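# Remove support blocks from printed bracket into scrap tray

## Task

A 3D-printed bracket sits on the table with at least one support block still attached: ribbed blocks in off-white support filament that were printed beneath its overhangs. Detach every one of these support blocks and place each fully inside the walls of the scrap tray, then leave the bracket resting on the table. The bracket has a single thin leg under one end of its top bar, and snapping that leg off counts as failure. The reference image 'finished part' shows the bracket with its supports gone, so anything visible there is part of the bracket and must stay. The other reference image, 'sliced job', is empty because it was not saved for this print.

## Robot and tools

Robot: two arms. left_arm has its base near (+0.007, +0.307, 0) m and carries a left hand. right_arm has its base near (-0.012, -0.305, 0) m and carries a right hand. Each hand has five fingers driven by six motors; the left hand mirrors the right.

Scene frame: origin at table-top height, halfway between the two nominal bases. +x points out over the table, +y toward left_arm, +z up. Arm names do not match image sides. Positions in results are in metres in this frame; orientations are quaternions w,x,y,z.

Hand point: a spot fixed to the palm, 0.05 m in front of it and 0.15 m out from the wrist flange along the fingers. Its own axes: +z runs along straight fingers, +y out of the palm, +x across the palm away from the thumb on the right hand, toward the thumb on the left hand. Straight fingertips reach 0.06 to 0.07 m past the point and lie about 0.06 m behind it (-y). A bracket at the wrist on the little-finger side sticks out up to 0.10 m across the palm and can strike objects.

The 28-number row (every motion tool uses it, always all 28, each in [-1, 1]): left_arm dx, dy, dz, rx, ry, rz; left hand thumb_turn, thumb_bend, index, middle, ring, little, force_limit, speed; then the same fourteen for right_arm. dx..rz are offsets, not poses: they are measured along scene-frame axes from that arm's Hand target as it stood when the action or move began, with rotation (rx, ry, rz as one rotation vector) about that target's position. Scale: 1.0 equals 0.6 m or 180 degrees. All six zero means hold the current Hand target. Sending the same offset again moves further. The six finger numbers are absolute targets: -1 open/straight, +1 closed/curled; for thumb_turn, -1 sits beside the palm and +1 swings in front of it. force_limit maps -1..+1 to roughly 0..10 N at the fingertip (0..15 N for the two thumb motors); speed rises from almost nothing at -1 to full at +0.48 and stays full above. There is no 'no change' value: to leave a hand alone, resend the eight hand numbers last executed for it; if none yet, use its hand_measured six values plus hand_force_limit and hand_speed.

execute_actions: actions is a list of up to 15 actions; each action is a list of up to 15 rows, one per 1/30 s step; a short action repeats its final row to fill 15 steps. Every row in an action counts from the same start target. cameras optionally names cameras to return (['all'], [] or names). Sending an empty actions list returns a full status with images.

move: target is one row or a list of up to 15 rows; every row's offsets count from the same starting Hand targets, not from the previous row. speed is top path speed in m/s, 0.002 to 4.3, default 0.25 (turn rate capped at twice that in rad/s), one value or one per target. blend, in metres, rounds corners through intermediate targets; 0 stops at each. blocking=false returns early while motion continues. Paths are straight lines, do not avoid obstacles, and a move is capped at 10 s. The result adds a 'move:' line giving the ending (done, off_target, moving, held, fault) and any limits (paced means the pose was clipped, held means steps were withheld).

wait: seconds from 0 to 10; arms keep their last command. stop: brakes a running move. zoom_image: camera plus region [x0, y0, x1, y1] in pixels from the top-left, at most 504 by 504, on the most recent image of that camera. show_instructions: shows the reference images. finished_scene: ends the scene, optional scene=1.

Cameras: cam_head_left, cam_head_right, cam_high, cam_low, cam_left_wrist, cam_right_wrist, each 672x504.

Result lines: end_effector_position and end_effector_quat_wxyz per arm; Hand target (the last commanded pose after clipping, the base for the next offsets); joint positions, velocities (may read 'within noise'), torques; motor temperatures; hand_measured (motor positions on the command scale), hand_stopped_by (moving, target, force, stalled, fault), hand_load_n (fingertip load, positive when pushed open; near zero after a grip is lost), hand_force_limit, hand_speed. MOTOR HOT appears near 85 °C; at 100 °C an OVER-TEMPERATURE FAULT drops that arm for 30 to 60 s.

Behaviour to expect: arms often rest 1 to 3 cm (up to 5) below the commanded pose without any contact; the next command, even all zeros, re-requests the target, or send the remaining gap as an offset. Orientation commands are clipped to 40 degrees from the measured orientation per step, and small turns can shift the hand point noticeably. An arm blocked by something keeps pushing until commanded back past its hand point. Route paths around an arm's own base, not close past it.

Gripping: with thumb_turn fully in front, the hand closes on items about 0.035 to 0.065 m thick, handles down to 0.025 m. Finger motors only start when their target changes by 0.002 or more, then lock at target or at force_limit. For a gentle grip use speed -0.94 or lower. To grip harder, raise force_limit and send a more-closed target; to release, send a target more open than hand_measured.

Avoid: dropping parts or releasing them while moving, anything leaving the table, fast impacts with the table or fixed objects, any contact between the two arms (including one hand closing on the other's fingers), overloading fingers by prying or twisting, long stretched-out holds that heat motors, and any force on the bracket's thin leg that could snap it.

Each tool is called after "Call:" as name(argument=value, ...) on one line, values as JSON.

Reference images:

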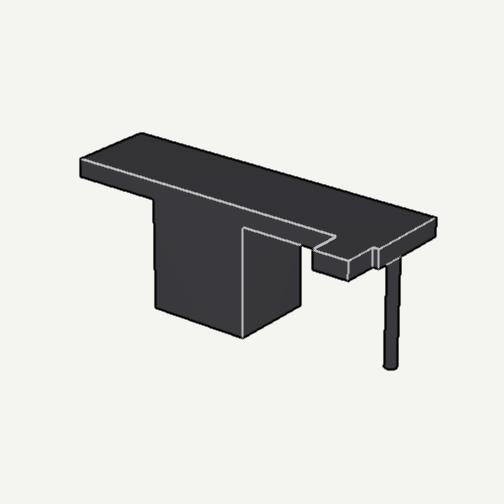

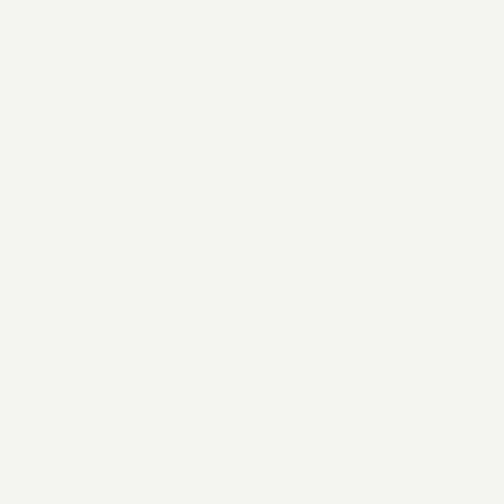

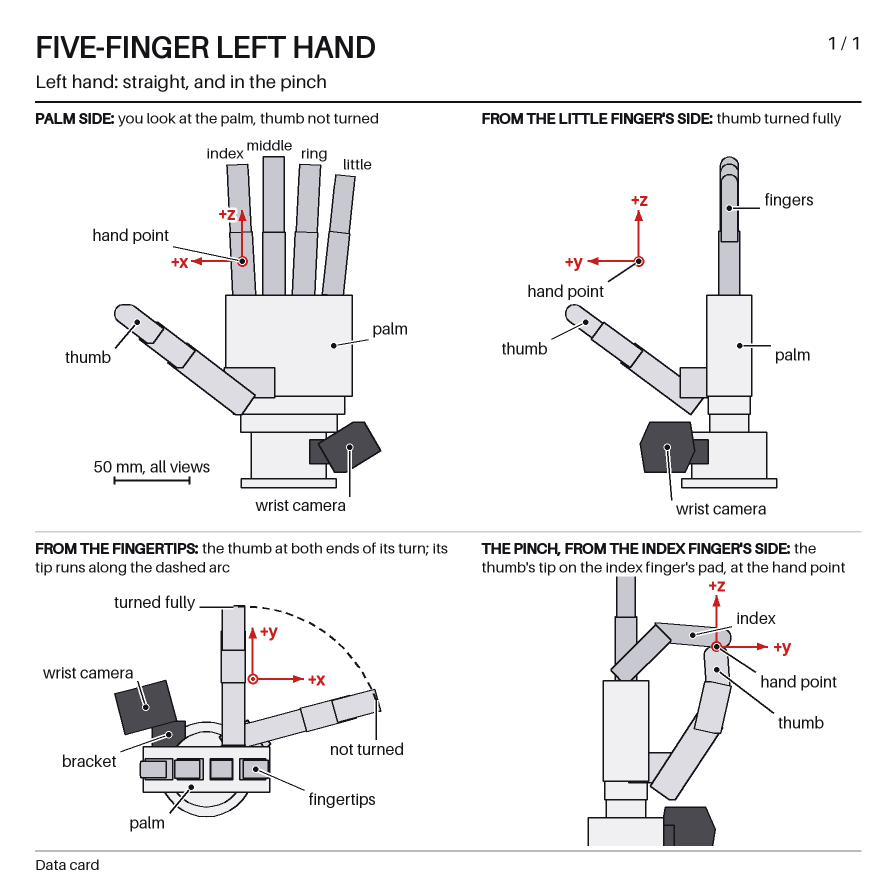

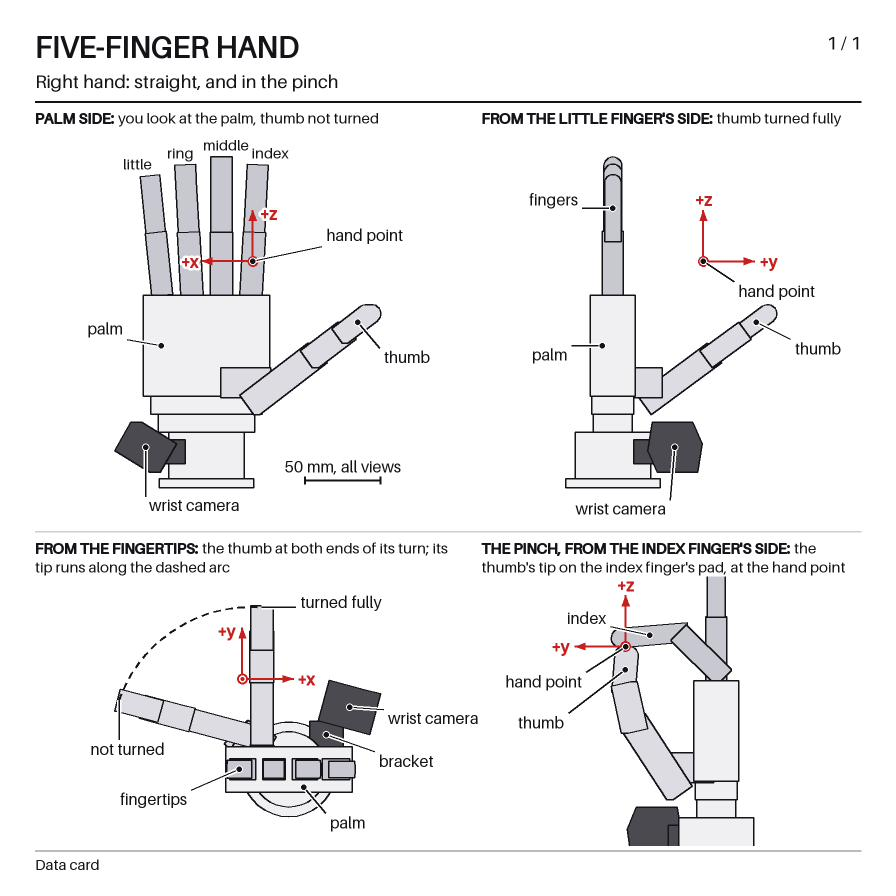

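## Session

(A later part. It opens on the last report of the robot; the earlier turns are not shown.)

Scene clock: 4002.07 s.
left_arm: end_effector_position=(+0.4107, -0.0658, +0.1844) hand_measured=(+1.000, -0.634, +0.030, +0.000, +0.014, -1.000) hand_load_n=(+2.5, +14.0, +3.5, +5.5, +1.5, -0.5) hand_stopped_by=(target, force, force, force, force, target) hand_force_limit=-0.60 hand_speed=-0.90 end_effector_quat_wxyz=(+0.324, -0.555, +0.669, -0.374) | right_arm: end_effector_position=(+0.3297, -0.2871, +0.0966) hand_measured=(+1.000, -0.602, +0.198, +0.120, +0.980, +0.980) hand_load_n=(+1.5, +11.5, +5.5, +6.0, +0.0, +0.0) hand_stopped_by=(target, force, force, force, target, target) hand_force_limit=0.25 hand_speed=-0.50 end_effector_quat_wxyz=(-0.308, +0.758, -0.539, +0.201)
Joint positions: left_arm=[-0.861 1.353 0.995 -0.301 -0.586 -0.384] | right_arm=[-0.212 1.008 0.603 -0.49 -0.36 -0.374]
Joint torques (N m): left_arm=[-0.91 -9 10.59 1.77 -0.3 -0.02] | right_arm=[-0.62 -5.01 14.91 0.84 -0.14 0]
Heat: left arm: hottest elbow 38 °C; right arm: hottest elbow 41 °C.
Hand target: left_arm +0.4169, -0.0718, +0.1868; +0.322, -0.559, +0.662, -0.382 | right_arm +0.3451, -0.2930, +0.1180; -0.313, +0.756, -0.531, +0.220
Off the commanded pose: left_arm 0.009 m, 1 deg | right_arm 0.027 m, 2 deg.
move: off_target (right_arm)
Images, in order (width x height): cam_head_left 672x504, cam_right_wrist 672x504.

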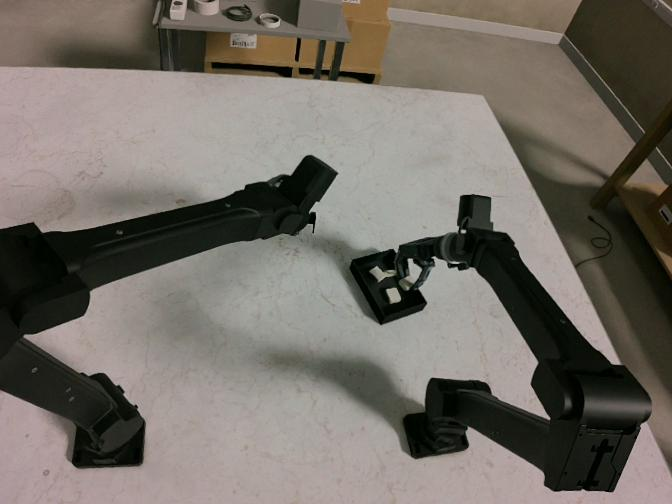

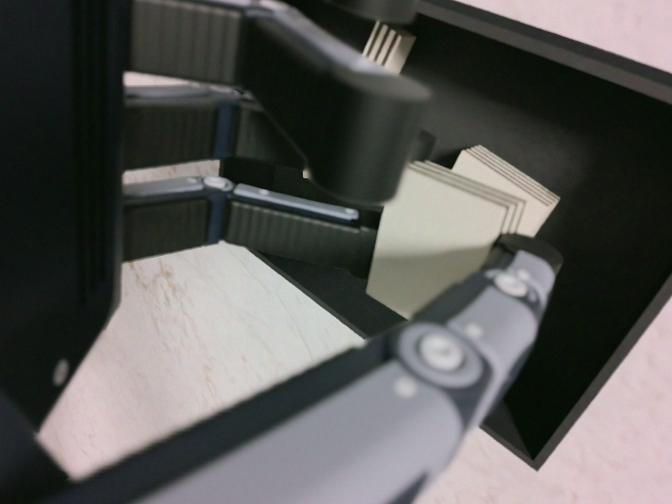

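Call:
wait(seconds=0, cameras=["cam_head_left", "cam_right_wrist"])

Call:
zoom_image(camera="cam_head_left", region=[330, 200, 450, 340])

Scene clock: 4030.20 s.
left_arm: end_effector_position=(+0.4107, -0.0658, +0.1844) hand_measured=(+1.000, -0.634, +0.030, +0.000, +0.014, -1.000) hand_load_n=(+2.5, +14.0, +3.5, +5.5, +1.5, +0.0) hand_stopped_by=(target, force, force, force, force, target) hand_force_limit=-0.60 hand_speed=-0.90 end_effector_quat_wxyz=(+0.324, -0.555, +0.669, -0.374) | right_arm: end_effector_position=(+0.3296, -0.2871, +0.0966) hand_measured=(+1.000, -0.602, +0.198, +0.120, +0.980, +0.980) hand_load_n=(+1.5, +11.5, +5.0, +6.0, +0.0, +0.0) hand_stopped_by=(target, force, force, force, target, target) hand_force_limit=0.25 hand_speed=-0.50 end_effector_quat_wxyz=(-0.308, +0.758, -0.539, +0.200)
Joint positions: left_arm=[-0.861 1.353 0.995 -0.301 -0.586 -0.384] | right_arm=[-0.212 1.008 0.603 -0.49 -0.36 -0.374]
Joint torques (N m): left_arm=[-0.91 -8.88 10.55 1.78 -0.3 -0.01] | right_arm=[-0.62 -5.01 14.9 0.81 -0.14 0]
Heat: left arm: hottest elbow 38 °C; right arm: hottest elbow 42 °C.
Hand target: left_arm +0.4169, -0.0718, +0.1868; +0.322, -0.559, +0.662, -0.382 | right_arm +0.3451, -0.2930, +0.1180; -0.313, +0.756, -0.531, +0.219
Off the commanded pose: left_arm 0.009 m, 1 deg | right_arm 0.027 m, 2 deg.
Images, in order (width x height): cam_head_left 672x504, cam_right_wrist 672x504.

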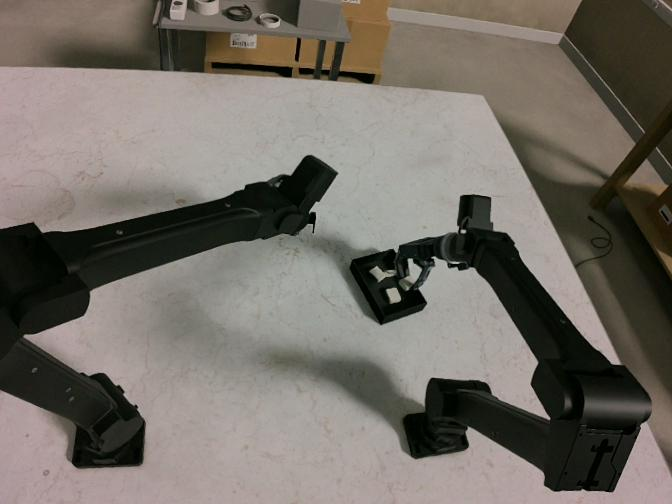

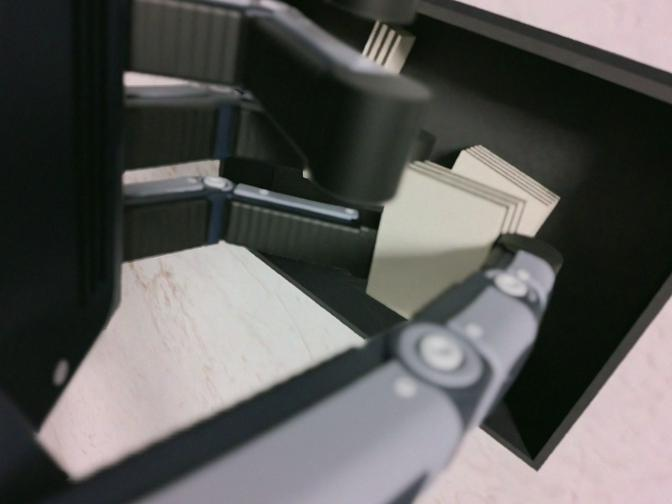

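Scaled by 3.600 from the camera's 672x504 image, which has a finer 960x720 frame.

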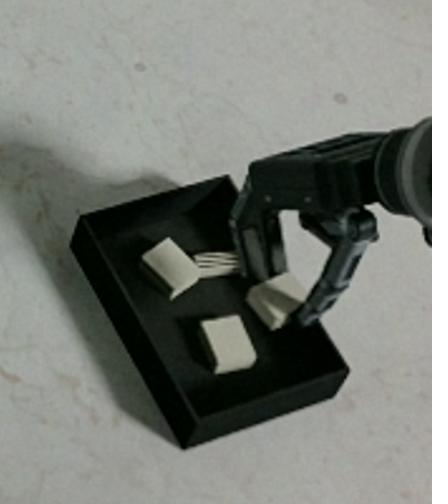

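Call:
move(target=[0,0,0,0,0,0,1,-0.6,0.2,0.2,0.2,-1,-0.6,-0.9,0.003,-0.01,-0.05,0,0,0,1,-0.2,0.6,0.6,0.98,0.98,0.25,-0.5], speed=0.04, cameras=["cam_head_left", "cam_right_wrist"])

Call:
zoom_image(camera="cam_head_left", region=[330, 200, 450, 340])

Scene clock: 4046.80 s.
left_arm: end_effector_position=(+0.4107, -0.0658, +0.1844) hand_measured=(+1.000, -0.634, +0.030, +0.000, +0.014, -1.000) hand_load_n=(+2.5, +14.0, +3.5, +6.0, +1.5, +0.0) hand_stopped_by=(target, force, force, force, force, target) hand_force_limit=-0.60 hand_speed=-0.90 end_effector_quat_wxyz=(+0.324, -0.555, +0.669, -0.374) | right_arm: end_effector_position=(+0.3453, -0.2956, +0.0922) hand_measured=(+1.000, -0.602, +0.198, +0.120, +0.980, +0.980) hand_load_n=(+1.5, +11.0, +5.0, +6.0, +0.0, +0.0) hand_stopped_by=(target, force, force, force, target, target) hand_force_limit=0.25 hand_speed=-0.50 end_effector_quat_wxyz=(-0.315, +0.755, -0.533, +0.217)
Joint positions: left_arm=[-0.861 1.353 0.995 -0.301 -0.586 -0.384] | right_arm=[-0.231 1.047 0.603 -0.418 -0.371 -0.389]
Joint torques (N m): left_arm=[-0.97 -8.88 10.59 1.78 -0.3 -0.01] | right_arm=[-0.67 -4.07 10.21 1.94 -0.22 -0.02]
Heat: left arm: hottest elbow 38 °C; right arm: hottest elbow 43 °C.
Hand target: left_arm +0.4169, -0.0718, +0.1868; +0.322, -0.559, +0.662, -0.382 | right_arm +0.3469, -0.2991, +0.0880; -0.313, +0.756, -0.531, +0.220
Off the commanded pose: left_arm 0.009 m, 1 deg | right_arm 0.006 m, 0 deg.
move: done
Images, in order (width x height): cam_head_left 672x504, cam_right_wrist 672x504.

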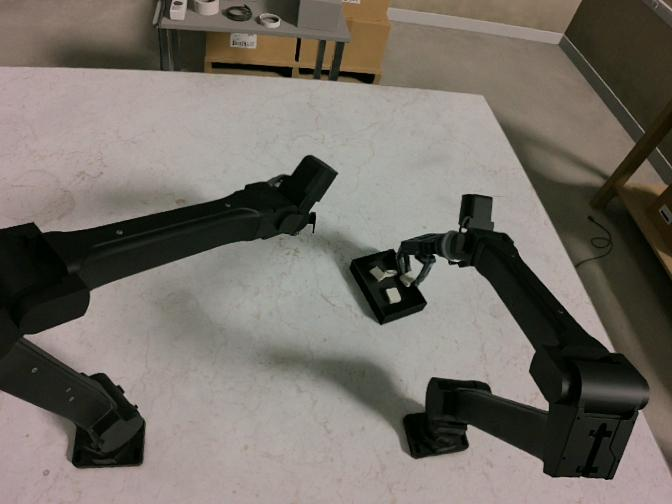

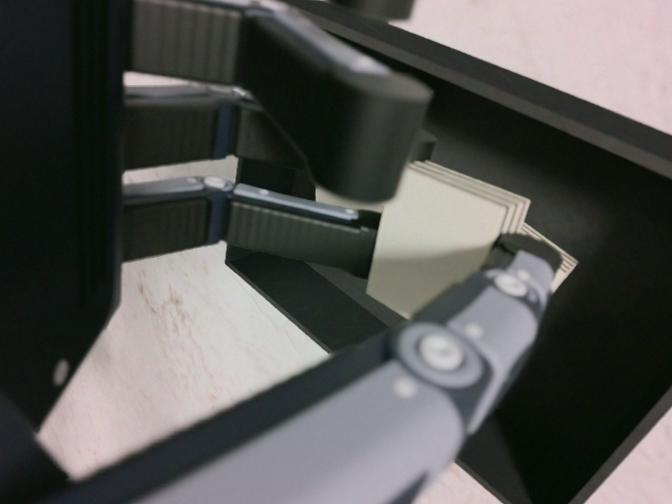

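Scaled by 3.600 from the camera's 672x504 image, which has a finer 960x720 frame.

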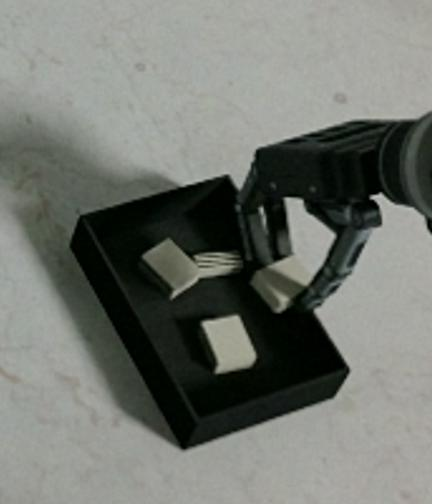

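Call:
move(target=[0,0,0,0,0,0,1,-0.6,0.2,0.2,0.2,-1,-0.6,-0.9,-0.02,-0.005,-0.035,0,0,0,1,-0.2,0.6,0.6,0.98,0.98,0.25,-0.5], speed=0.03, cameras=["cam_head_left", "cam_right_wrist"])

Call:
zoom_image(camera="cam_head_left", region=[330, 200, 450, 340])

Scene clock: 4059.47 s.
left_arm: end_effector_position=(+0.4107, -0.0658, +0.1844) hand_measured=(+1.000, -0.634, +0.030, +0.000, +0.014, -1.000) hand_load_n=(+2.5, +14.0, +3.5, +6.0, +1.5, +0.0) hand_stopped_by=(target, force, force, force, force, target) hand_force_limit=-0.60 hand_speed=-0.90 end_effector_quat_wxyz=(+0.324, -0.555, +0.669, -0.374) | right_arm: end_effector_position=(+0.3348, -0.2988, +0.0723) hand_measured=(+1.000, -0.602, +0.198, +0.120, +0.980, +0.980) hand_load_n=(+2.0, +11.5, +5.0, +6.0, +0.0, +0.0) hand_stopped_by=(target, force, force, force, target, target) hand_force_limit=0.25 hand_speed=-0.50 end_effector_quat_wxyz=(-0.315, +0.755, -0.532, +0.218)
Joint positions: left_arm=[-0.861 1.353 0.995 -0.301 -0.586 -0.384] | right_arm=[-0.25 1.049 0.545 -0.362 -0.384 -0.405]
Joint torques (N m): left_arm=[-0.97 -8.88 10.59 1.8 -0.3 -0.01] | right_arm=[-0.67 -3.9 9.63 2.07 -0.24 -0.01]
Heat: left arm: hottest elbow 38 °C; right arm: hottest elbow 43 °C.
Hand target: left_arm +0.4169, -0.0718, +0.1868; +0.322, -0.559, +0.662, -0.382 | right_arm +0.3349, -0.3020, +0.0669; -0.313, +0.756, -0.531, +0.219
Off the commanded pose: left_arm 0.009 m, 1 deg | right_arm 0.006 m, 0 deg.
move: done
Images, in order (width x height): cam_head_left 672x504, cam_right_wrist 672x504.

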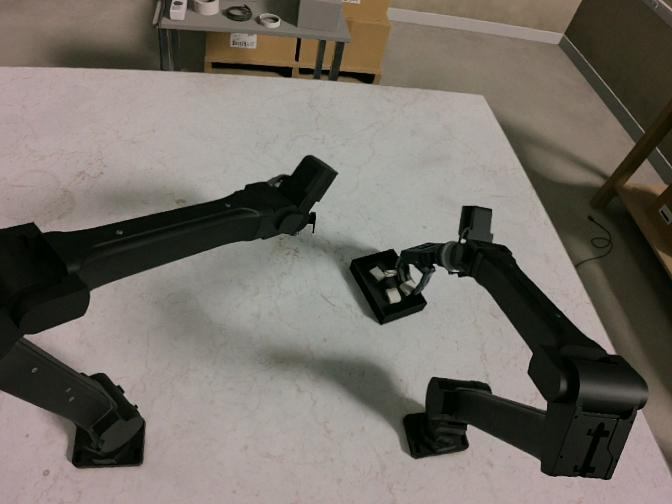

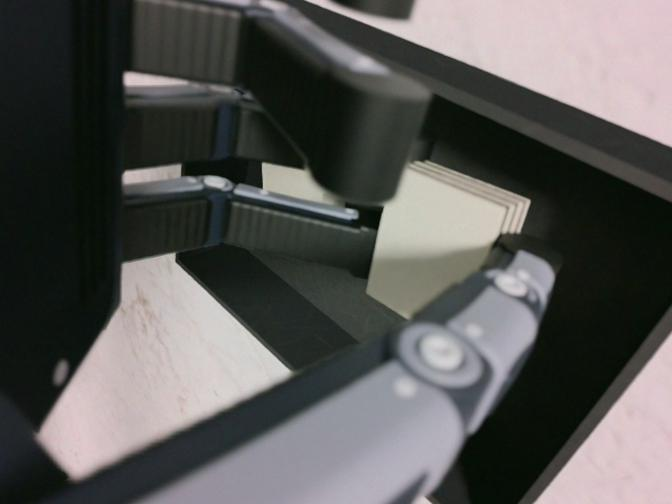

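Scaled by 3.600 from the camera's 672x504 image, which has a finer 960x720 frame.

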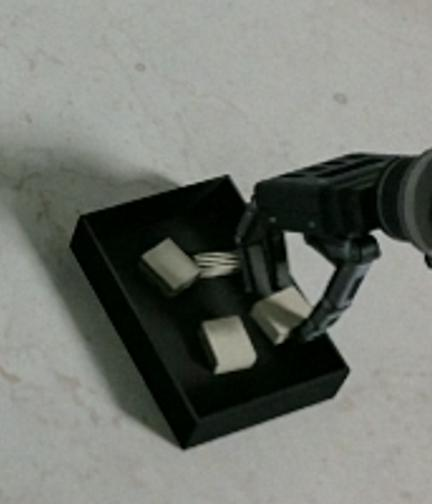

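Call:
move(target=[0,0,0,0,0,0,1,-0.6,0.2,0.2,0.2,-1,-0.6,-0.9,0,0,-0.03,0,0,0,1,-0.2,0.6,0.6,0.98,0.98,0.25,-0.5], speed=0.03, cameras=["cam_head_left", "cam_right_wrist", "cam_low"])

Call:
zoom_image(camera="cam_head_left", region=[330, 200, 450, 340])

Scene clock: 4088.13 s.
left_arm: end_effector_position=(+0.4107, -0.0658, +0.1844) hand_measured=(+1.000, -0.634, +0.030, +0.000, +0.014, -1.000) hand_load_n=(+2.5, +14.0, +3.5, +5.5, +1.5, +0.0) hand_stopped_by=(target, force, force, force, force, target) hand_force_limit=-0.60 hand_speed=-0.90 end_effector_quat_wxyz=(+0.324, -0.555, +0.669, -0.374) | right_arm: end_effector_position=(+0.3351, -0.2990, +0.0542) hand_measured=(+1.000, -0.602, +0.198, +0.120, +0.980, +0.980) hand_load_n=(+2.0, +11.5, +5.0, +6.0, +0.5, +0.0) hand_stopped_by=(target, force, force, force, target, target) hand_force_limit=0.25 hand_speed=-0.50 end_effector_quat_wxyz=(-0.315, +0.755, -0.532, +0.218)
Joint positions: left_arm=[-0.861 1.353 0.995 -0.301 -0.586 -0.384] | right_arm=[-0.25 1.087 0.514 -0.292 -0.384 -0.405]
Joint torques (N m): left_arm=[-1.03 -8.88 10.58 1.8 -0.29 -0.01] | right_arm=[-0.67 -4.01 9.24 1.91 -0.23 -0.01]
Heat: left arm: hottest elbow 38 °C; right arm: hottest elbow 43 °C.
Hand target: left_arm +0.4169, -0.0718, +0.1868; +0.322, -0.559, +0.662, -0.382 | right_arm +0.3348, -0.3021, +0.0489; -0.313, +0.756, -0.531, +0.219
Off the commanded pose: left_arm 0.009 m, 1 deg | right_arm 0.006 m, 0 deg.
move: done
Images, in order (width x height): cam_head_left 672x504, cam_low 672x504, cam_right_wrist 672x504.

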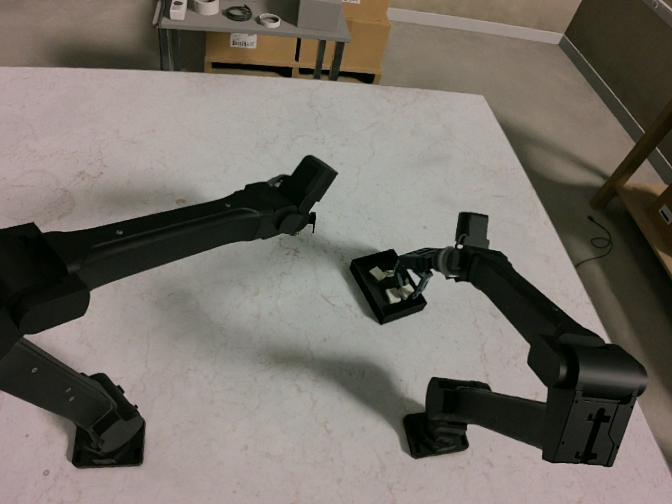

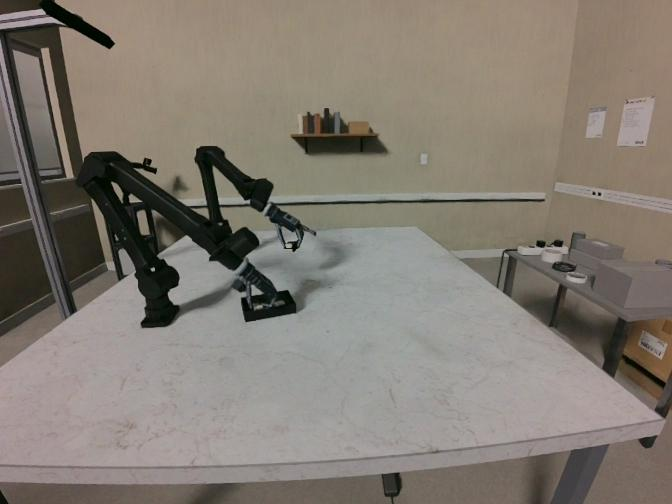

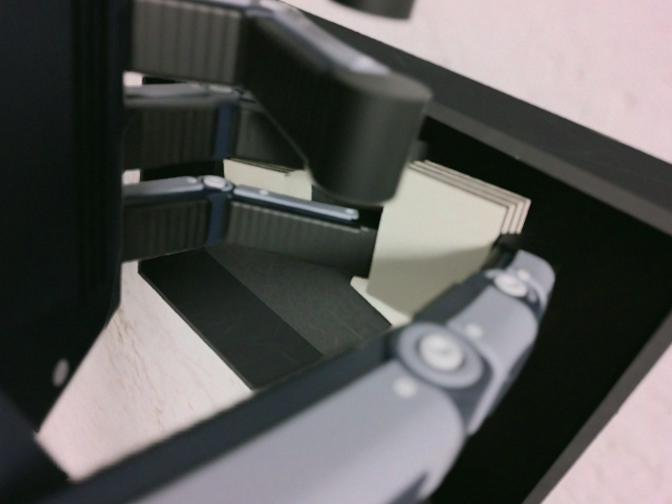

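Scaled by 3.600 from the camera's 672x504 image, which has a finer 960x720 frame.

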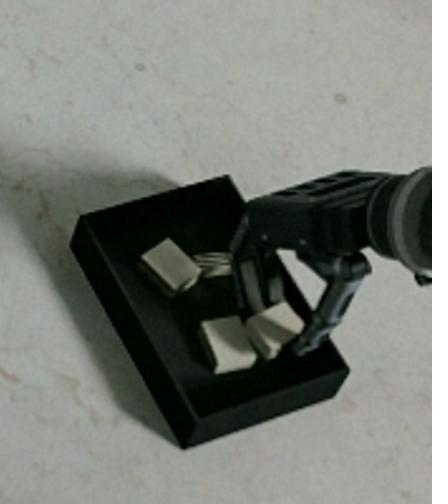

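Call:
move(target=[0,0,0,0,0,0,1,-0.6,0.2,0.2,0.2,-1,-0.6,-0.9,0.001,-0.013,0.002,0,0,0,1,-0.2,0.6,0.6,0.98,0.98,0.25,-0.5], speed=0.03, cameras=["cam_head_left", "cam_right_wrist"])

Call:
zoom_image(camera="cam_head_left", region=[350, 240, 430, 330])

Scene clock: 4172.73 s.
left_arm: end_effector_position=(+0.4107, -0.0658, +0.1844) hand_measured=(+1.000, -0.634, +0.030, +0.000, +0.014, -1.000) hand_load_n=(+2.5, +14.0, +3.5, +6.0, +1.5, -0.5) hand_stopped_by=(target, force, force, force, force, target) hand_force_limit=-0.60 hand_speed=-0.90 end_effector_quat_wxyz=(+0.324, -0.555, +0.669, -0.374) | right_arm: end_effector_position=(+0.3346, -0.3064, +0.0529) hand_measured=(+1.000, -0.602, +0.198, +0.120, +0.980, +0.980) hand_load_n=(+1.5, +11.5, +5.0, +6.0, +0.0, +0.0) hand_stopped_by=(target, force, force, force, target, target) hand_force_limit=0.25 hand_speed=-0.50 end_effector_quat_wxyz=(-0.316, +0.754, -0.532, +0.219)
Joint positions: left_arm=[-0.861 1.353 0.995 -0.301 -0.586 -0.384] | right_arm=[-0.277 1.093 0.514 -0.292 -0.401 -0.427]
Joint torques (N m): left_arm=[-1.03 -8.88 10.59 1.8 -0.3 -0.01] | right_arm=[-0.67 -4.07 10 1.52 -0.24 -0.01]
Heat: left arm: hottest elbow 38 °C; right arm: hottest elbow 38 °C.
Hand target: left_arm +0.4169, -0.0718, +0.1868; +0.322, -0.559, +0.662, -0.382 | right_arm +0.3354, -0.3098, +0.0501; -0.313, +0.756, -0.531, +0.219
Off the commanded pose: left_arm 0.009 m, 1 deg | right_arm 0.004 m, 0 deg.
move: done
Images, in order (width x height): cam_head_left 672x504, cam_right_wrist 672x504.

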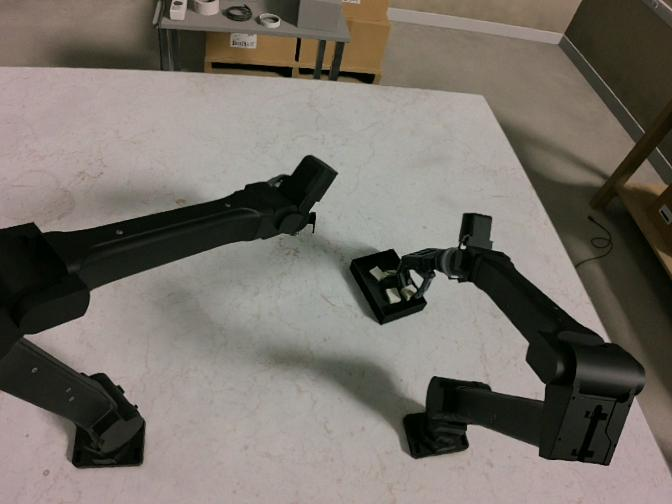

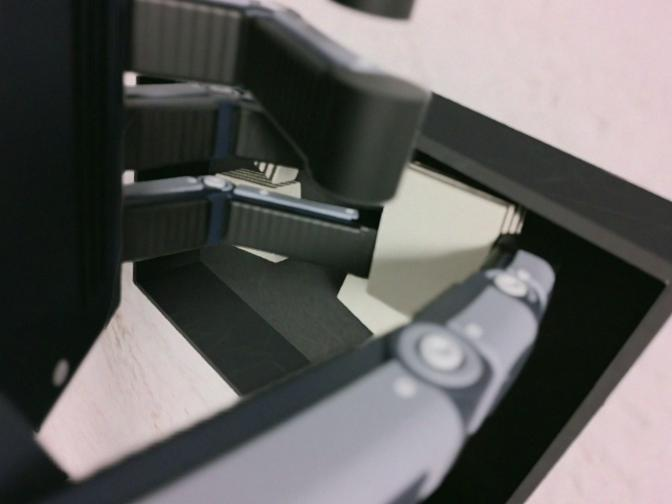

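Scaled by 5.600 from the camera's 672x504 image, which has a finer 960x720 frame.

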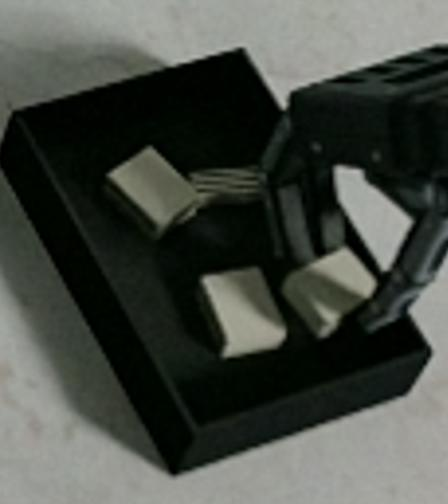

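Call:
move(target=[0,0,0,0,0,0,1,-0.6,0.2,0.2,0.2,-1,-0.6,-0.9,0,0,-0.013,0,0,0,1,-0.2,0.6,0.6,0.98,0.98,0.25,-0.5], speed=0.03, cameras=["cam_head_left", "cam_right_wrist"])

Call:
zoom_image(camera="cam_head_left", region=[350, 240, 430, 330])

Scene clock: 4188.00 s.
left_arm: end_effector_position=(+0.4107, -0.0658, +0.1844) hand_measured=(+1.000, -0.634, +0.030, +0.000, +0.014, -1.000) hand_load_n=(+2.0, +14.0, +3.5, +6.0, +1.5, +0.0) hand_stopped_by=(target, force, force, force, force, target) hand_force_limit=-0.60 hand_speed=-0.90 end_effector_quat_wxyz=(+0.324, -0.555, +0.669, -0.374) | right_arm: end_effector_position=(+0.3358, -0.3067, +0.0477) hand_measured=(+1.000, -0.602, +0.198, +0.120, +0.980, +0.980) hand_load_n=(+1.5, +11.5, +5.0, +6.0, +0.0, +0.0) hand_stopped_by=(target, force, force, force, target, target) hand_force_limit=0.25 hand_speed=-0.50 end_effector_quat_wxyz=(-0.315, +0.755, -0.532, +0.218)
Joint positions: left_arm=[-0.861 1.353 0.995 -0.301 -0.586 -0.384] | right_arm=[-0.277 1.11 0.51 -0.274 -0.401 -0.428]
Joint torques (N m): left_arm=[-0.97 -8.82 10.58 1.81 -0.3 -0.01] | right_arm=[-0.67 -4.13 9.05 2.04 -0.22 -0.01]
Heat: left arm: hottest elbow 38 °C; right arm: hottest elbow 38 °C.
Hand target: left_arm +0.4169, -0.0718, +0.1868; +0.322, -0.559, +0.662, -0.382 | right_arm +0.3354, -0.3099, +0.0423; -0.313, +0.756, -0.531, +0.219
Off the commanded pose: left_arm 0.009 m, 1 deg | right_arm 0.006 m, 0 deg.
move: done
Images, in order (width x height): cam_head_left 672x504, cam_right_wrist 672x504.

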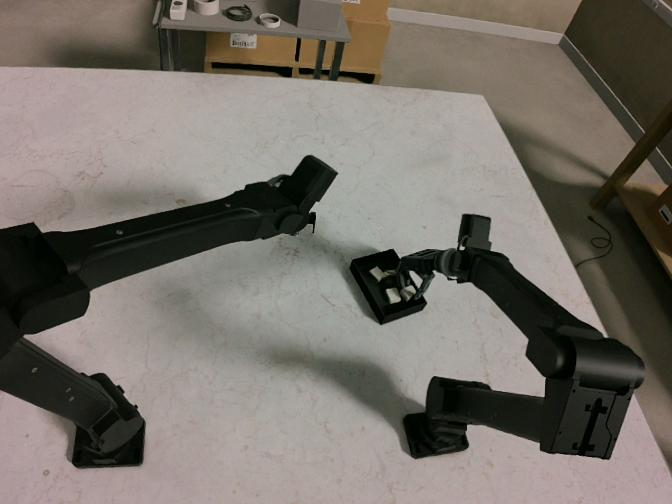

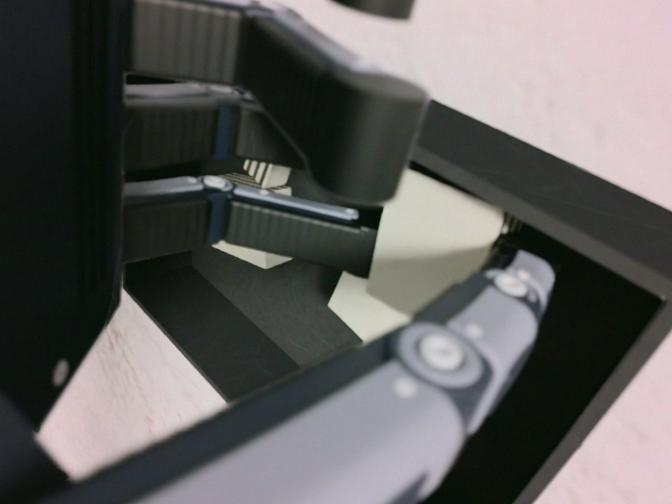

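Scaled by 5.600 from the camera's 672x504 image, which has a finer 960x720 frame.

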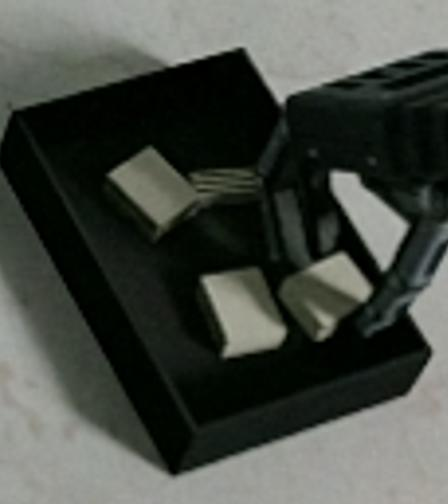

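Call:
move(target=[0,0,0,0,0,0,1,-0.6,0.2,0.2,0.2,-1,-0.6,-0.9,-0.001,0.003,-0.009,0,0,0,1,-0.2,0.6,0.6,0.98,0.98,0.25,-0.5], speed=0.03, cameras=["cam_head_left", "cam_right_wrist"])

Call:
zoom_image(camera="cam_head_left", region=[350, 240, 430, 330])

Scene clock: 4197.33 s.
left_arm: end_effector_position=(+0.4107, -0.0658, +0.1844) hand_measured=(+1.000, -0.634, +0.030, +0.000, +0.014, -1.000) hand_load_n=(+2.0, +14.0, +3.5, +6.0, +1.5, +0.0) hand_stopped_by=(target, force, force, force, force, target) hand_force_limit=-0.60 hand_speed=-0.90 end_effector_quat_wxyz=(+0.324, -0.555, +0.669, -0.374) | right_arm: end_effector_position=(+0.3354, -0.3066, +0.0425) hand_measured=(+1.000, -0.602, +0.198, +0.120, +0.980, +0.980) hand_load_n=(+1.5, +11.5, +5.0, +5.5, +0.0, +0.0) hand_stopped_by=(target, force, force, force, target, target) hand_force_limit=0.25 hand_speed=-0.50 end_effector_quat_wxyz=(-0.316, +0.755, -0.532, +0.219)
Joint positions: left_arm=[-0.861 1.353 0.995 -0.301 -0.586 -0.384] | right_arm=[-0.277 1.12 0.499 -0.25 -0.401 -0.428]
Joint torques (N m): left_arm=[-0.97 -8.82 10.59 1.78 -0.3 -0.01] | right_arm=[-0.26 -4.19 8.91 1.98 -0.09 0.03]
Heat: left arm: hottest elbow 38 °C; right arm: hottest elbow 39 °C.
Hand target: left_arm +0.4169, -0.0718, +0.1868; +0.322, -0.559, +0.662, -0.382 | right_arm +0.3348, -0.3080, +0.0369; -0.313, +0.756, -0.531, +0.219
Off the commanded pose: left_arm 0.009 m, 1 deg | right_arm 0.006 m, 0 deg.
move: done
Images, in order (width x height): cam_head_left 672x504, cam_right_wrist 672x504.

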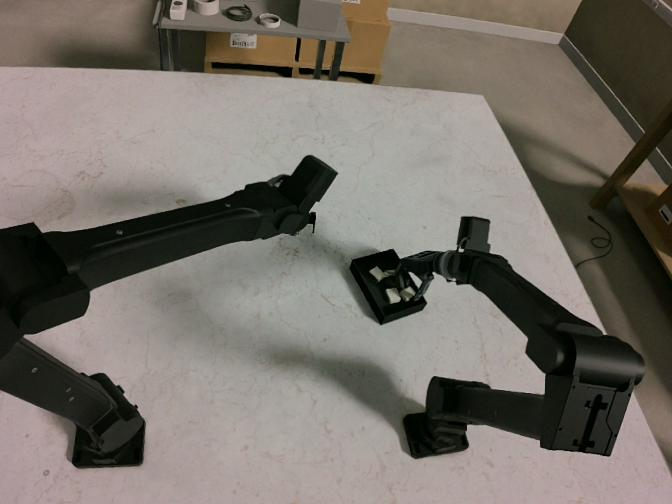

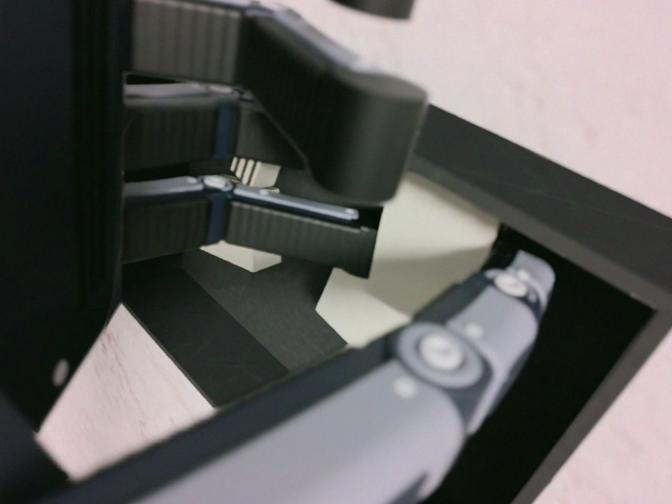

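Scaled by 5.600 from the camera's 672x504 image, which has a finer 960x720 frame.

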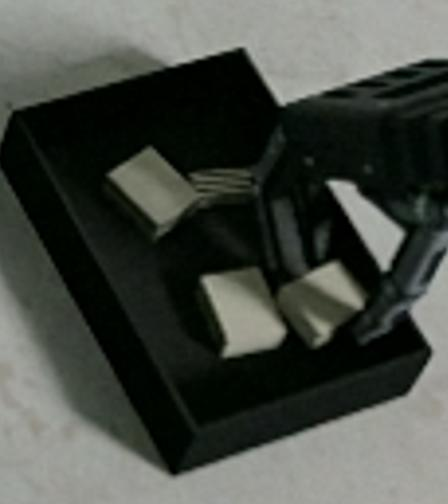

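Call:
execute_actions(actions=[[[0,0,0,0,0,0,1,-0.6,0.2,0.2,0.2,-1,-0.6,-0.9,0,0,0,0,0,0,1,-0.75,0.1,0.02,0.98,0.98,0.25,-0.75]]], cameras=["cam_head_left", "cam_right_wrist"])

Call:
zoom_image(camera="cam_head_left", region=[350, 240, 430, 330])

Scene clock: 4205.93 s.
left_arm: end_effector_position=(+0.4107, -0.0658, +0.1844) hand_measured=(+1.000, -0.634, +0.030, +0.000, +0.014, -1.000) hand_load_n=(+2.5, +14.0, +3.5, +5.5, +1.5, +0.0) hand_stopped_by=(target, force, force, force, force, target) hand_force_limit=-0.60 hand_speed=-0.90 end_effector_quat_wxyz=(+0.324, -0.555, +0.669, -0.374) | right_arm: end_effector_position=(+0.3355, -0.3066, +0.0425) hand_measured=(+1.000, -0.750, +0.100, +0.020, +0.980, +0.980) hand_load_n=(+0.0, +0.0, +0.0, +0.0, +0.5, +0.0) hand_stopped_by=(target, target, target, target, target, target) hand_force_limit=0.25 hand_speed=-0.75 end_effector_quat_wxyz=(-0.316, +0.755, -0.532, +0.219)
Joint positions: left_arm=[-0.861 1.353 0.995 -0.301 -0.586 -0.384] | right_arm=[-0.277 1.12 0.499 -0.25 -0.401 -0.428]
Joint torques (N m): left_arm=[-1.03 -8.88 10.58 1.8 -0.3 -0.01] | right_arm=[-0.26 -4.25 8.91 1.99 -0.1 0.03]
Heat: left arm: hottest elbow 38 °C; right arm: hottest elbow 39 °C.
Hand target: left_arm +0.4169, -0.0718, +0.1868; +0.322, -0.559, +0.662, -0.382 | right_arm +0.3348, -0.3080, +0.0369; -0.313, +0.756, -0.531, +0.219
Off the commanded pose: left_arm 0.009 m, 1 deg | right_arm 0.006 m, 0 deg.
Images, in order (width x height): cam_head_left 672x504, cam_right_wrist 672x504.

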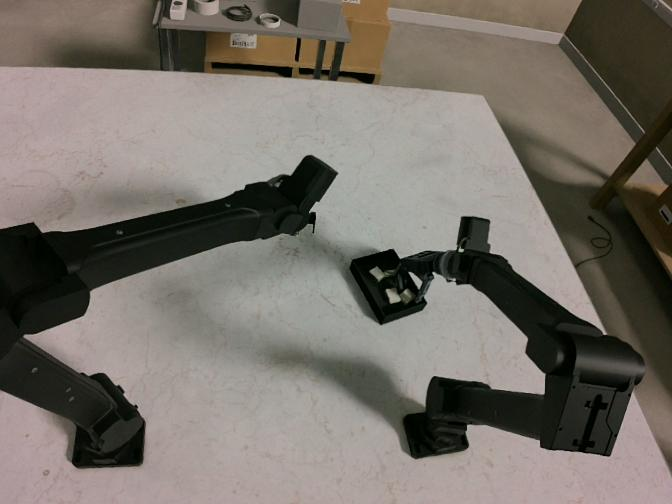

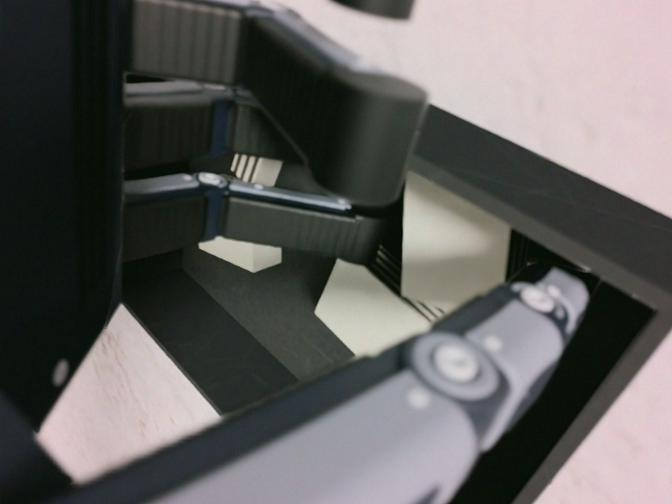

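Scaled by 5.600 from the camera's 672x504 image, which has a finer 960x720 frame.

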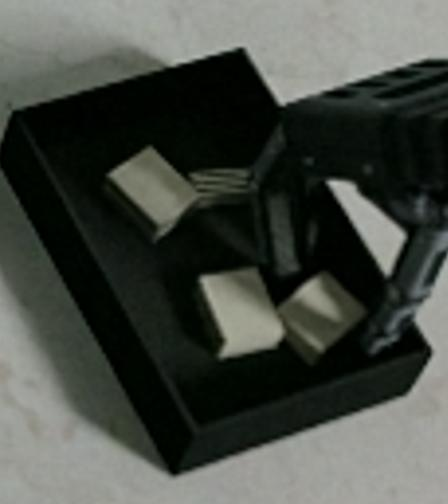

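Call:
execute_actions(actions=[[[0,0,0,0,0,0,1,-0.6,0.2,0.2,0.2,-1,-0.6,-0.9,0,0,0,0,0,0,1,-0.9,-0.08,-0.12,0.98,0.98,0.25,-0.75]]])

Call:
move(target=[0,0,0,0,0,0,1,-0.6,0.2,0.2,0.2,-1,-0.6,-0.9,0,0,0.03,0,0,0,1,-0.9,-0.08,-0.12,0.98,0.98,0.25,-0.75], speed=0.04, cameras=["cam_head_left", "cam_right_wrist"])

Call:
zoom_image(camera="cam_head_left", region=[350, 240, 430, 330])

Scene clock: 4213.63 s.
left_arm: end_effector_position=(+0.4107, -0.0658, +0.1844) hand_measured=(+1.000, -0.634, +0.030, +0.000, +0.014, -1.000) hand_load_n=(+2.5, +14.0, +3.5, +6.0, +1.5, +0.0) hand_stopped_by=(target, force, force, force, force, target) hand_force_limit=-0.60 hand_speed=-0.90 end_effector_quat_wxyz=(+0.324, -0.555, +0.669, -0.374) | right_arm: end_effector_position=(+0.3390, -0.3070, +0.0452) hand_measured=(+1.000, -0.898, -0.080, -0.120, +0.980, +0.980) hand_load_n=(-0.5, -3.5, +0.0, -3.5, +0.0, +0.0) hand_stopped_by=(target, target, target, target, target, target) hand_force_limit=0.25 hand_speed=-0.75 end_effector_quat_wxyz=(-0.320, +0.754, -0.528, +0.226)
Joint positions: left_arm=[-0.861 1.353 0.995 -0.301 -0.586 -0.384] | right_arm=[-0.277 1.118 0.499 -0.235 -0.404 -0.428]
Joint torques (N m): left_arm=[-1.03 -8.94 10.58 1.8 -0.3 -0.01] | right_arm=[-0.21 -4.01 8.96 1.39 0 0.04]
Heat: left arm: hottest elbow 38 °C; right arm: hottest elbow 39 °C.
Hand target: left_arm +0.4169, -0.0718, +0.1868; +0.322, -0.559, +0.662, -0.382 | right_arm +0.3348, -0.3080, +0.0369; -0.313, +0.756, -0.531, +0.219
Off the commanded pose: left_arm 0.009 m, 1 deg | right_arm 0.009 m, 1 deg.

Scene clock: 4214.60 s.
left_arm: end_effector_position=(+0.4107, -0.0658, +0.1844) hand_measured=(+1.000, -0.634, +0.030, +0.000, +0.014, -1.000) hand_load_n=(+2.0, +14.0, +3.5, +6.0, +1.5, +0.0) hand_stopped_by=(target, force, force, force, force, target) hand_force_limit=-0.60 hand_speed=-0.90 end_effector_quat_wxyz=(+0.324, -0.555, +0.669, -0.374) | right_arm: end_effector_position=(+0.3286, -0.3050, +0.0465) hand_measured=(+1.000, -0.898, -0.080, -0.120, +0.980, +0.980) hand_load_n=(+0.0, -0.5, +0.0, +0.0, +0.0, +0.0) hand_stopped_by=(target, target, target, target, target, target) hand_force_limit=0.25 hand_speed=-0.75 end_effector_quat_wxyz=(-0.314, +0.756, -0.534, +0.213)
Joint positions: left_arm=[-0.861 1.353 0.995 -0.301 -0.586 -0.384] | right_arm=[-0.277 1.094 0.499 -0.29 -0.401 -0.428]
Joint torques (N m): left_arm=[-1.03 -9 10.59 1.78 -0.3 -0.01] | right_arm=[-0.21 -5.25 11.7 0.7 -0.1 0.04]
Heat: left arm: hottest elbow 38 °C; right arm: hottest elbow 39 °C.
Hand target: left_arm +0.4169, -0.0718, +0.1868; +0.322, -0.559, +0.662, -0.382 | right_arm +0.3348, -0.3080, +0.0549; -0.313, +0.756, -0.531, +0.219
Off the commanded pose: left_arm 0.009 m, 1 deg | right_arm 0.011 m, 1 deg.
move: off_target (right_arm)
Images, in order (width x height): cam_head_left 672x504, cam_right_wrist 672x504.

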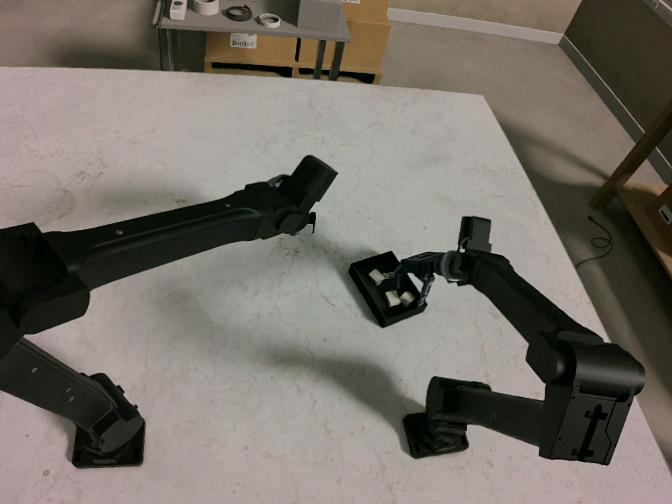

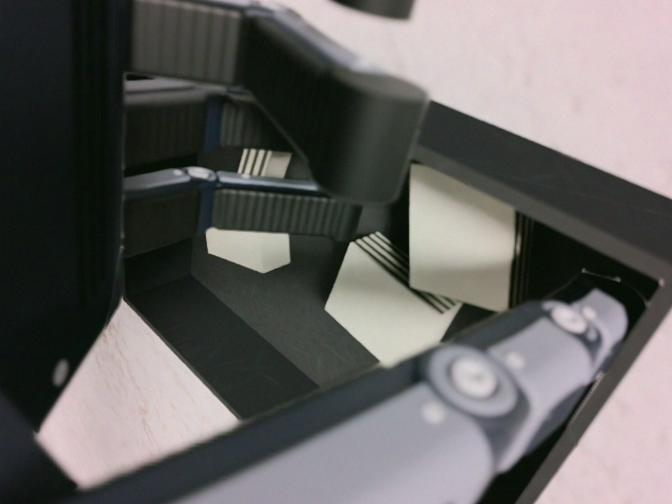

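Scaled by 5.600 from the camera's 672x504 image, which has a finer 960x720 frame.

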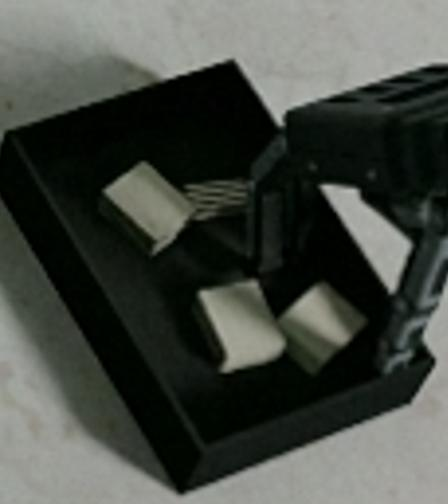

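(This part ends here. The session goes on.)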